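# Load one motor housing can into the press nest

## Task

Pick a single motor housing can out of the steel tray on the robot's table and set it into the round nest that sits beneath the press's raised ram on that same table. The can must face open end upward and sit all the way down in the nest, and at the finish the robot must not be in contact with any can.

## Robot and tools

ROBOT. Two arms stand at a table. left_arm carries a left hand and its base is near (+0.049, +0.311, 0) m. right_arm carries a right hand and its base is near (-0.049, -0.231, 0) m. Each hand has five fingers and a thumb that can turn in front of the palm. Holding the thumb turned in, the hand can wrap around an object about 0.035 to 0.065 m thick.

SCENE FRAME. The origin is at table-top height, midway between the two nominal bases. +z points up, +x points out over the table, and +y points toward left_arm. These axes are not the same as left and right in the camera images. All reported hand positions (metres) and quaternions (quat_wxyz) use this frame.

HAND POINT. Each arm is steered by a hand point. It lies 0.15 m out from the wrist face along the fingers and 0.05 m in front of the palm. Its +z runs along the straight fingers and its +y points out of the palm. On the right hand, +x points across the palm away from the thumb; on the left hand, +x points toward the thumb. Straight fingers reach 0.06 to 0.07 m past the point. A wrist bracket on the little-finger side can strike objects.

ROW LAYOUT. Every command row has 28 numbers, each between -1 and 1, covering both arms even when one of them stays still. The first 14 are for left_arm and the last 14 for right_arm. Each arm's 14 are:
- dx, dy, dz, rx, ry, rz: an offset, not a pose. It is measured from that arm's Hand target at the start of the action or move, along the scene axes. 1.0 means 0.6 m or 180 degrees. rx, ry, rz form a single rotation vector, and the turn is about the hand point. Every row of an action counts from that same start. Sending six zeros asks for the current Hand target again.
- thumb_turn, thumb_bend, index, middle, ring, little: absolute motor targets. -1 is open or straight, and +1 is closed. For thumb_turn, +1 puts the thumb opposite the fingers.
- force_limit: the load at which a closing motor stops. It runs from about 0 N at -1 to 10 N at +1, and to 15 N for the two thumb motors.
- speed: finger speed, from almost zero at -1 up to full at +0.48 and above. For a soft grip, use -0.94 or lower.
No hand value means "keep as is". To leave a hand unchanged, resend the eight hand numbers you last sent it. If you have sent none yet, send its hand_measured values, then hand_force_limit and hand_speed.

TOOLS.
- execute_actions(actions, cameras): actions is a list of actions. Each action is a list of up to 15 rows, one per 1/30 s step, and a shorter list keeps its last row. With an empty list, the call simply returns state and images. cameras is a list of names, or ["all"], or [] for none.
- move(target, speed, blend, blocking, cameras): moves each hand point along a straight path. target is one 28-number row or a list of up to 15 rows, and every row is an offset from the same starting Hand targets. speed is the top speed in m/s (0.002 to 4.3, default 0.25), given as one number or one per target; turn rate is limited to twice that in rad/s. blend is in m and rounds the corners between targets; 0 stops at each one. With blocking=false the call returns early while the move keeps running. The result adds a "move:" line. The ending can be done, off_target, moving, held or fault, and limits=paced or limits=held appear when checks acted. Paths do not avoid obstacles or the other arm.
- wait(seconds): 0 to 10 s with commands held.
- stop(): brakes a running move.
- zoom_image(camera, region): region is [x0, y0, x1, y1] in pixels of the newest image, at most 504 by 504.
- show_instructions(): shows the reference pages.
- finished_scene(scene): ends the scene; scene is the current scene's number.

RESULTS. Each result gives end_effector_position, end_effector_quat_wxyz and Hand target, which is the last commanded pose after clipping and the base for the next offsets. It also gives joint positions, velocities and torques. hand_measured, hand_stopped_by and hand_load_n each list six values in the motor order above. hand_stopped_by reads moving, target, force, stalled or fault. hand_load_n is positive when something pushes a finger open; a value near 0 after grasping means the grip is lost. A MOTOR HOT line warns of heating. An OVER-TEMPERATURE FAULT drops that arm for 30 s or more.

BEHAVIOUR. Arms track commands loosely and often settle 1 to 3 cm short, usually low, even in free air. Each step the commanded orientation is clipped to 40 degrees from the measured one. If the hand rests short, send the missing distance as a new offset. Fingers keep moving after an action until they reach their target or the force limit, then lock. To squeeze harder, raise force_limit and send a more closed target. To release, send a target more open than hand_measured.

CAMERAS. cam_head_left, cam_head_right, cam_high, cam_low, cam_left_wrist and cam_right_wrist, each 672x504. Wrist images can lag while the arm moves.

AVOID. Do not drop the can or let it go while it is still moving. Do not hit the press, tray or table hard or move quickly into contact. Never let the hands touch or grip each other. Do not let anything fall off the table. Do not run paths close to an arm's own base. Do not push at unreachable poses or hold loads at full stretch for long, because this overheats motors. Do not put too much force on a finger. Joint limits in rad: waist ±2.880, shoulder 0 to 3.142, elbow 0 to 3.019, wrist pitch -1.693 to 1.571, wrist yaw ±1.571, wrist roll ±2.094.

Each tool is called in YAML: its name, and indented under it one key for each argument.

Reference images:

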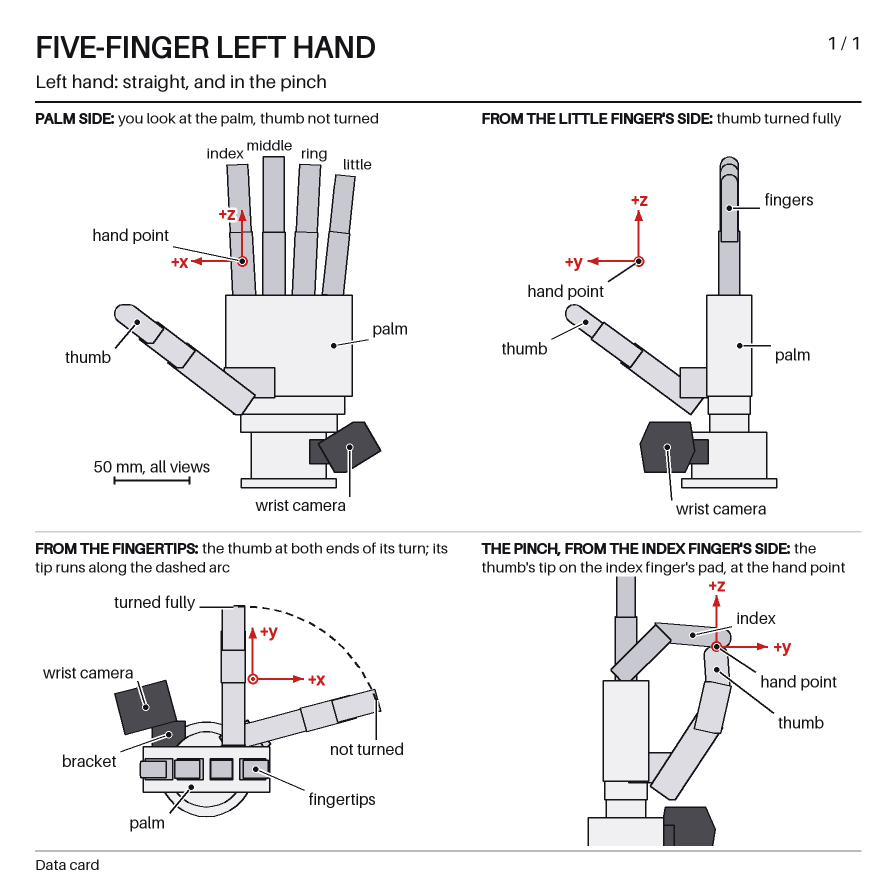

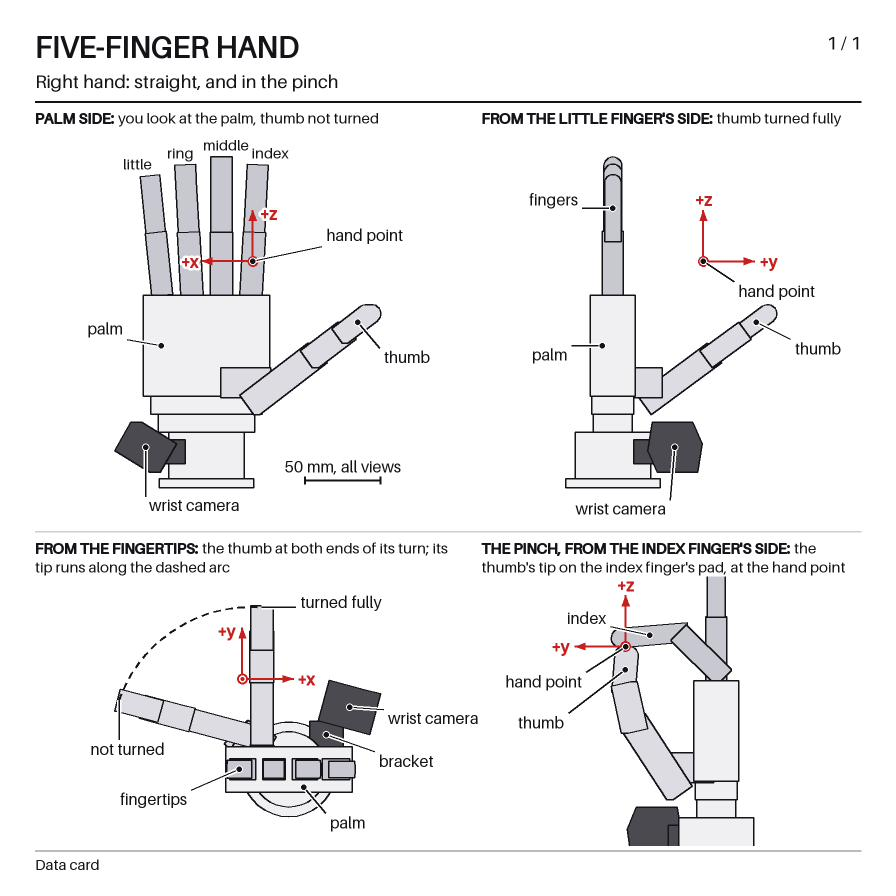

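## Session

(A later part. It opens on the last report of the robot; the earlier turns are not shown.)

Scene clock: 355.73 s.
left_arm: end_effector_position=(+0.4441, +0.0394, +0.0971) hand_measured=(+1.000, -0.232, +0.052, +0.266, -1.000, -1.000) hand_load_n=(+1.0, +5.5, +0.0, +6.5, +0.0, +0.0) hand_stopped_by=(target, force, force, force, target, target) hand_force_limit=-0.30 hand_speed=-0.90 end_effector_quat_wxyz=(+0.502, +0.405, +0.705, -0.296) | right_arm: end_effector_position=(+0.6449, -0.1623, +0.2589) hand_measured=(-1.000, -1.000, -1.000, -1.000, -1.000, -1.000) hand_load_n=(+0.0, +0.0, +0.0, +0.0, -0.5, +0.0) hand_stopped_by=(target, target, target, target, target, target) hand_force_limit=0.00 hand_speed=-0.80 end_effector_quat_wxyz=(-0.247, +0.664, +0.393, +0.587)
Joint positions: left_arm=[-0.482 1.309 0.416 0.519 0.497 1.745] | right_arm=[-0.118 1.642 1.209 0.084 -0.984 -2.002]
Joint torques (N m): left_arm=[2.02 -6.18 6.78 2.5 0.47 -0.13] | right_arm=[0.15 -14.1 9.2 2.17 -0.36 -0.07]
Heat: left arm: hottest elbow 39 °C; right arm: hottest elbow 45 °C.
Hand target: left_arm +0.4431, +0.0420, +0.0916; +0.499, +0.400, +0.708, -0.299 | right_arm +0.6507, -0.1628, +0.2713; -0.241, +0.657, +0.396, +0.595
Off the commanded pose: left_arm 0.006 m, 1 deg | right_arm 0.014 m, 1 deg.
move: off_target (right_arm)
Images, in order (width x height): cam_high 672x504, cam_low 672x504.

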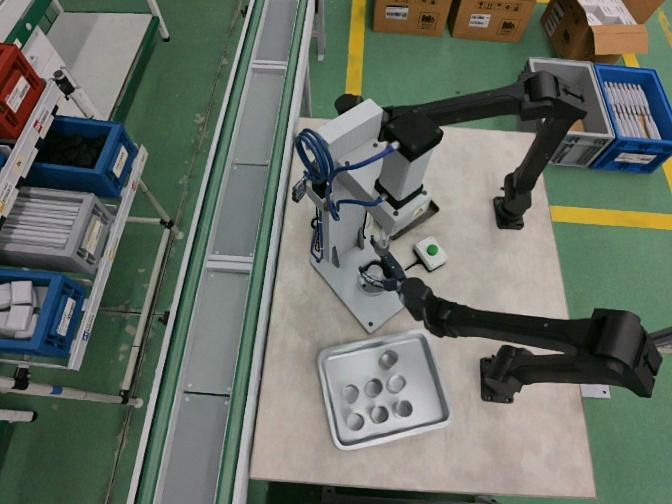

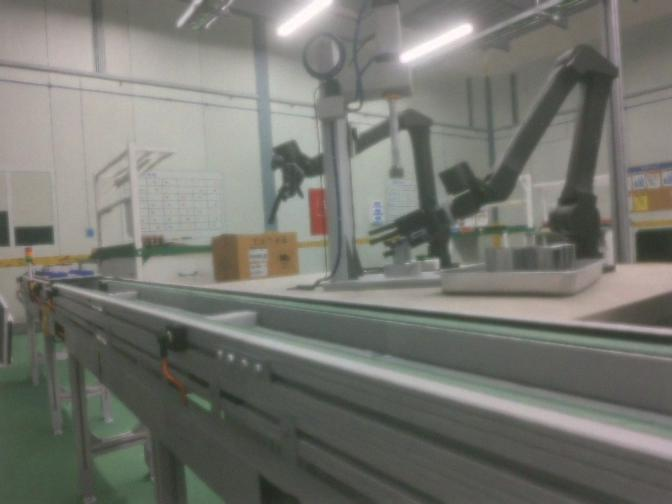

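move:
  target: [0,-0.002,0.008,0,0,0,1,0.3,0.4,0.4,-1,-1,-0.3,-0.9,0,0,0,0,0,0,-1,-1,-1,-1,-1,-1,0,-0.8]
  speed: 0.05

execute_actions:
  actions:
    - [[0,0,0,0,0,0,1,-0.6,-0.3,-0.25,-1,-1,0.0,-0.75,0,0,0,0,0,0,-1,-1,-1,-1,-1,-1,0,-0.8]]
  cameras: ["cam_left_wrist","cam_high","cam_low"]

zoom_image:
  camera: "cam_high"
  region: [350, 255, 395, 300]

zoom_image:
  camera: "cam_low"
  region: [380, 210, 440, 285]

Scene clock: 366.77 s.
left_arm: end_effector_position=(+0.4441, +0.0394, +0.0971) hand_measured=(+1.000, -0.232, +0.052, +0.266, -1.000, -1.000) hand_load_n=(+0.5, +5.5, +0.5, +6.5, +0.0, +0.0) hand_stopped_by=(target, force, force, force, target, target) hand_force_limit=-0.30 hand_speed=-0.90 end_effector_quat_wxyz=(+0.502, +0.405, +0.705, -0.296) | right_arm: end_effector_position=(+0.6449, -0.1623, +0.2589) hand_measured=(-1.000, -1.000, -1.000, -1.000, -1.000, -1.000) hand_load_n=(+0.0, +0.0, +0.0, +0.0, +0.0, +0.0) hand_stopped_by=(target, target, target, target, target, target) hand_force_limit=0.00 hand_speed=-0.80 end_effector_quat_wxyz=(-0.247, +0.664, +0.393, +0.587)
Joint positions: left_arm=[-0.482 1.309 0.416 0.519 0.497 1.745] | right_arm=[-0.118 1.642 1.209 0.084 -0.984 -2.002]
Joint torques (N m): left_arm=[1.55 -7.53 7.35 1.69 0.34 -0.14] | right_arm=[-0.03 -13.68 8.96 2.26 -0.37 -0.08]
Heat: left arm: hottest elbow 38 °C; right arm: hottest elbow 45 °C.
Hand target: left_arm +0.4431, +0.0408, +0.0964; +0.499, +0.400, +0.708, -0.299 | right_arm +0.6507, -0.1628, +0.2713; -0.241, +0.657, +0.396, +0.595
Off the commanded pose: left_arm 0.002 m, 1 deg | right_arm 0.014 m, 1 deg.
move: off_target (right_arm)

Scene clock: 368.07 s.
left_arm: end_effector_position=(+0.4441, +0.0394, +0.0971) hand_measured=(+1.000, -0.600, -0.300, -0.250, -1.000, -1.000) hand_load_n=(+0.5, +0.0, +0.0, +0.0, +0.0, +0.0) hand_stopped_by=(target, target, target, target, target, target) hand_force_limit=0.00 hand_speed=-0.75 end_effector_quat_wxyz=(+0.502, +0.405, +0.705, -0.296) | right_arm: end_effector_position=(+0.6449, -0.1623, +0.2589) hand_measured=(-1.000, -1.000, -1.000, -1.000, -1.000, -1.000) hand_load_n=(+0.0, +0.0, +0.0, +0.0, +0.0, +0.0) hand_stopped_by=(target, target, target, target, target, target) hand_force_limit=0.00 hand_speed=-0.80 end_effector_quat_wxyz=(-0.247, +0.664, +0.393, +0.587)
Joint positions: left_arm=[-0.482 1.309 0.416 0.519 0.497 1.745] | right_arm=[-0.118 1.642 1.209 0.084 -0.984 -2.002]
Joint torques (N m): left_arm=[1.49 -7.47 7.35 1.7 0.34 -0.15] | right_arm=[0.44 -14.15 9.16 2.26 -0.37 -0.08]
Heat: left arm: hottest elbow 38 °C; right arm: hottest elbow 45 °C.
Hand target: left_arm +0.4431, +0.0408, +0.0964; +0.499, +0.400, +0.708, -0.299 | right_arm +0.6507, -0.1628, +0.2713; -0.241, +0.657, +0.396, +0.595
Off the commanded pose: left_arm 0.002 m, 1 deg | right_arm 0.014 m, 1 deg.
Step readings (end_effector_position of left_arm | right_arm):
0: (+0.4441, +0.0394, +0.0971) | (+0.6449, -0.1623, +0.2589)
1: (+0.4441, +0.0394, +0.0971) | (+0.6449, -0.1623, +0.2589)
2: (+0.4441, +0.0394, +0.0971) | (+0.6449, -0.1623, +0.2589)
4: (+0.4441, +0.0394, +0.0971) | (+0.6449, -0.1623, +0.2589)
8: (+0.4441, +0.0394, +0.0971) | (+0.6449, -0.1623, +0.2589)
15: (+0.4441, +0.0394, +0.0971) | (+0.6449, -0.1623, +0.2589)
camera_calibration:
cam_left_wrist: T_world_to_cam=[[-0.871442, -0.406342, -0.274726, 0.433981], [-0.177493, 0.783377, -0.595665, 0.104474], [0.457258, -0.470326, -0.75479, 0.00818418], [0, 0, 0, 1]] pos_world=[0.392991, 0.0983518, 0.187635]
Images, in order (width x height): cam_high 672x504, cam_low 672x504, cam_left_wrist 672x504.

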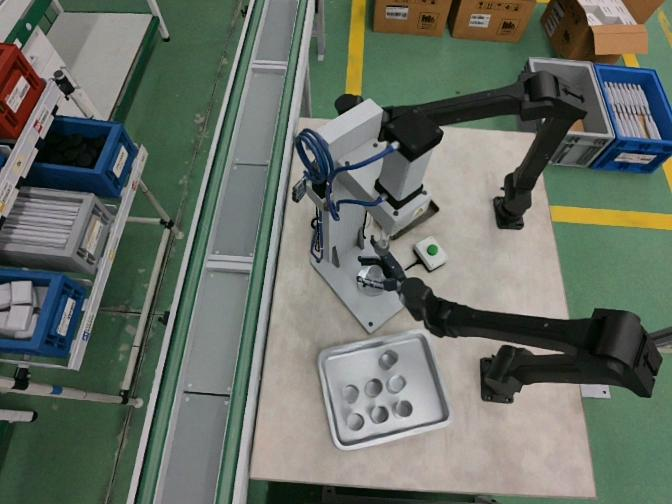

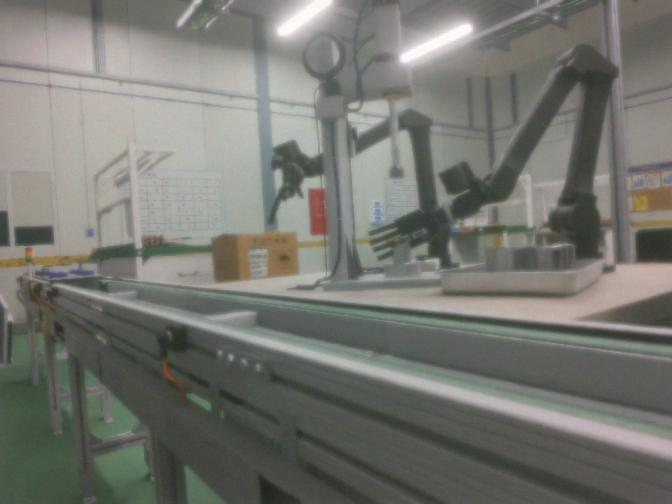

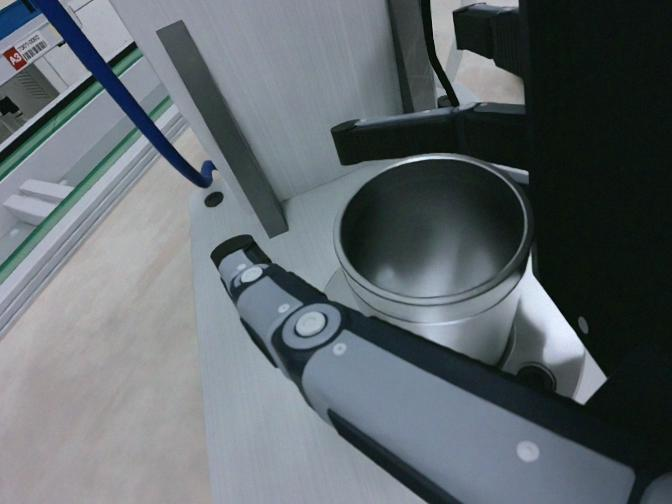

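Scaled by 11.200 from the camera's 672x504 image, which has a finer 960x720 frame.

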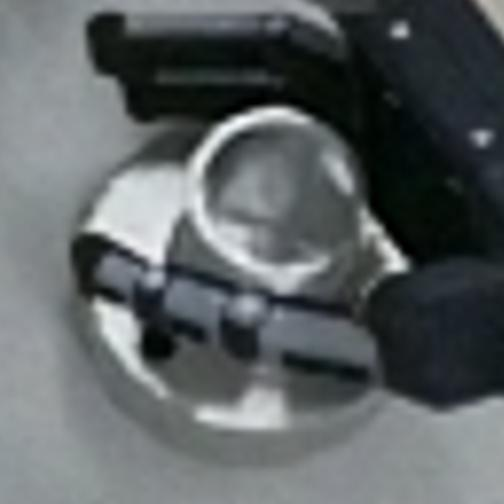

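Scaled by 6.720 from the camera's 672x504 image, which has a finer 960x720 frame.

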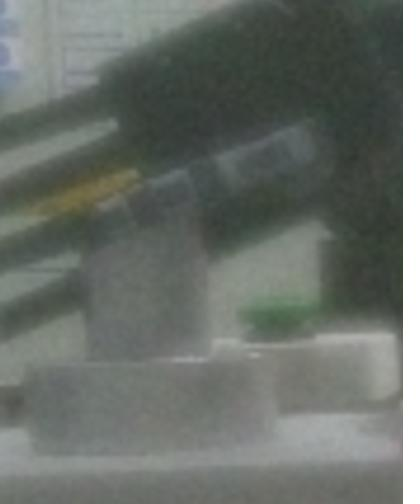

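move:
  target:
    - [0,0,0.022,0,0,0,1,-0.8,-0.3,-0.25,-1,-1,0.0,-0.5,0,0,0,0,0,0,-1,-1,-1,-1,-1,-1,0,-0.8]
    - [-0.004,0.006,0.024,0,0,0,1,-1,-1,-1,-1,-1,0.0,-0.5,0,0,0,0,0,0,-1,-1,-1,-1,-1,-1,0,-0.8]
    - [-0.084,0.146,0.05,0,0,0,1,-1,-1,-1,-1,-1,0.0,-0.5,0,0,0,0,0,0,-1,-1,-1,-1,-1,-1,0,-0.8]
    - [-0.09,0.2,0.16,0,0,0,1,-1,-1,-1,-1,-1,0.0,-0.5,0,0,0,0,0,0,-1,-1,-1,-1,-1,-1,0,-0.8]
  speed: 0.12
  cameras: ["cam_head_right","cam_high","cam_low"]

zoom_image:
  camera: "cam_high"
  region: [350, 255, 395, 300]

zoom_image:
  camera: "cam_low"
  region: [380, 210, 440, 285]

zoom_image:
  camera: "cam_head_right"
  region: [310, 190, 380, 260]

Scene clock: 383.63 s.
left_arm: end_effector_position=(+0.3807, +0.1604, +0.1726) hand_measured=(+1.000, -1.000, -1.000, -1.000, -1.000, -1.000) hand_load_n=(+0.0, +0.0, +0.0, +0.0, +0.0, +0.0) hand_stopped_by=(target, target, target, target, target, target) hand_force_limit=0.00 hand_speed=-0.50 end_effector_quat_wxyz=(+0.487, +0.394, +0.717, -0.306) | right_arm: end_effector_position=(+0.6449, -0.1623, +0.2589) hand_measured=(-1.000, -1.000, -1.000, -1.000, -1.000, -1.000) hand_load_n=(+0.0, +0.0, +0.5, +0.0, +0.0, +0.0) hand_stopped_by=(target, target, target, target, target, target) hand_force_limit=0.00 hand_speed=-0.80 end_effector_quat_wxyz=(-0.247, +0.664, +0.393, +0.587)
Joint positions: left_arm=[-0.1 0.686 0.382 -0.231 0.845 1.93] | right_arm=[-0.118 1.642 1.209 0.084 -0.984 -2.002]
Joint torques (N m): left_arm=[1.96 -0.73 13.75 1.26 0.59 0.07] | right_arm=[-0.09 -13.63 9.1 2.14 -0.35 -0.07]
Heat: left arm: hottest elbow 38 °C; right arm: hottest elbow 45 °C.
Hand target: left_arm +0.3891, +0.1608, +0.1926; +0.499, +0.400, +0.708, -0.299 | right_arm +0.6507, -0.1628, +0.2713; -0.241, +0.657, +0.396, +0.595
Off the commanded pose: left_arm 0.021 m, 2 deg | right_arm 0.014 m, 1 deg.
move: off_target (left_arm, right_arm)
Images, in order (width x height): cam_head_right 672x504, cam_high 672x504, cam_low 672x504.

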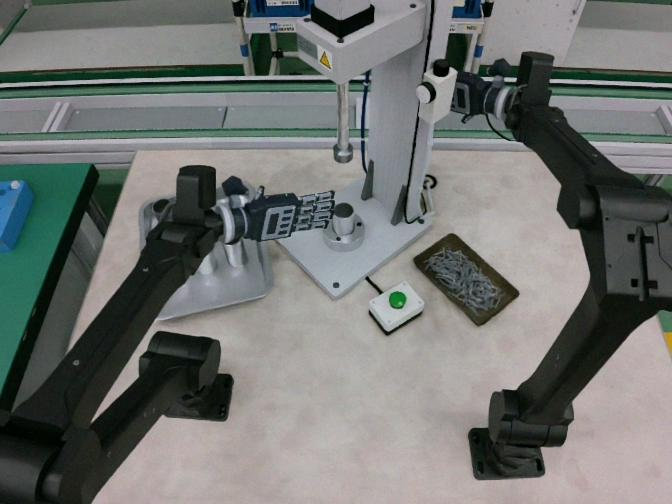

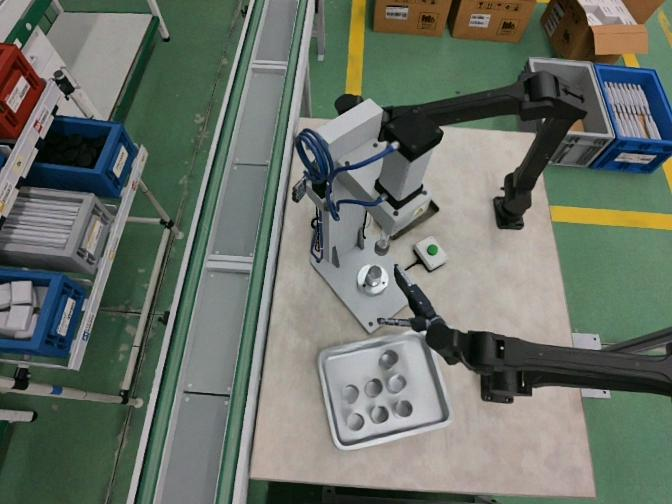

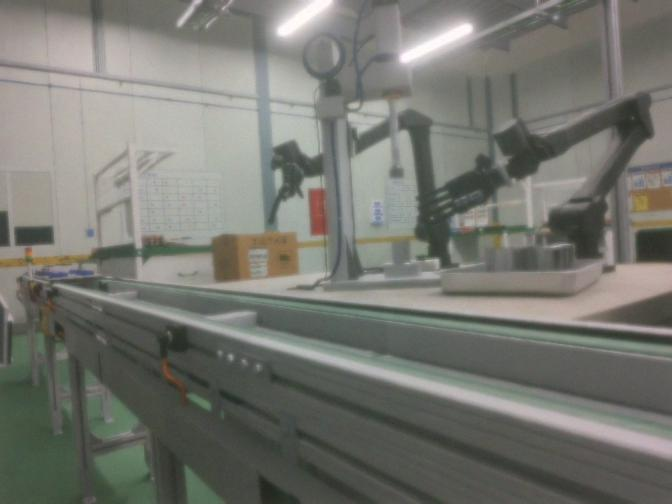

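Scaled by 11.200 from the camera's 672x504 image, which has a finer 960x720 frame.

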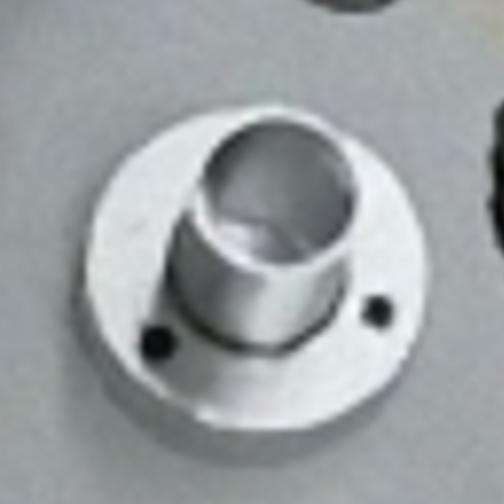

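Scaled by 6.720 from the camera's 672x504 image, which has a finer 960x720 frame.

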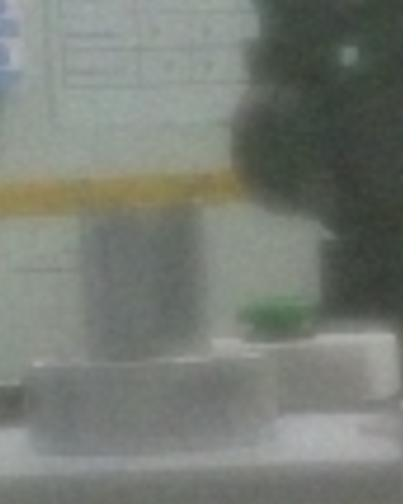

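Scaled by 7.200 from the camera's 672x504 image, which has a finer 960x720 frame.

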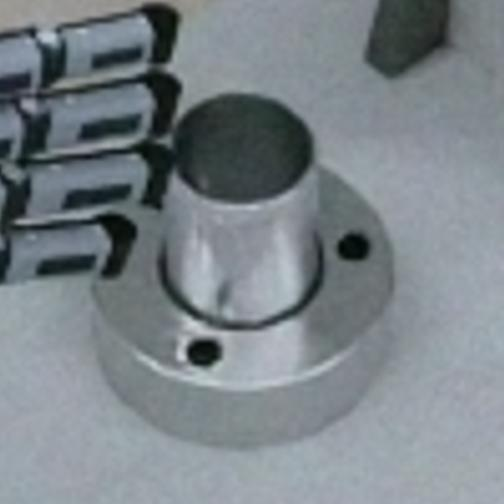

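finished_scene:
  scene: 3

The scene is finished: the task was done.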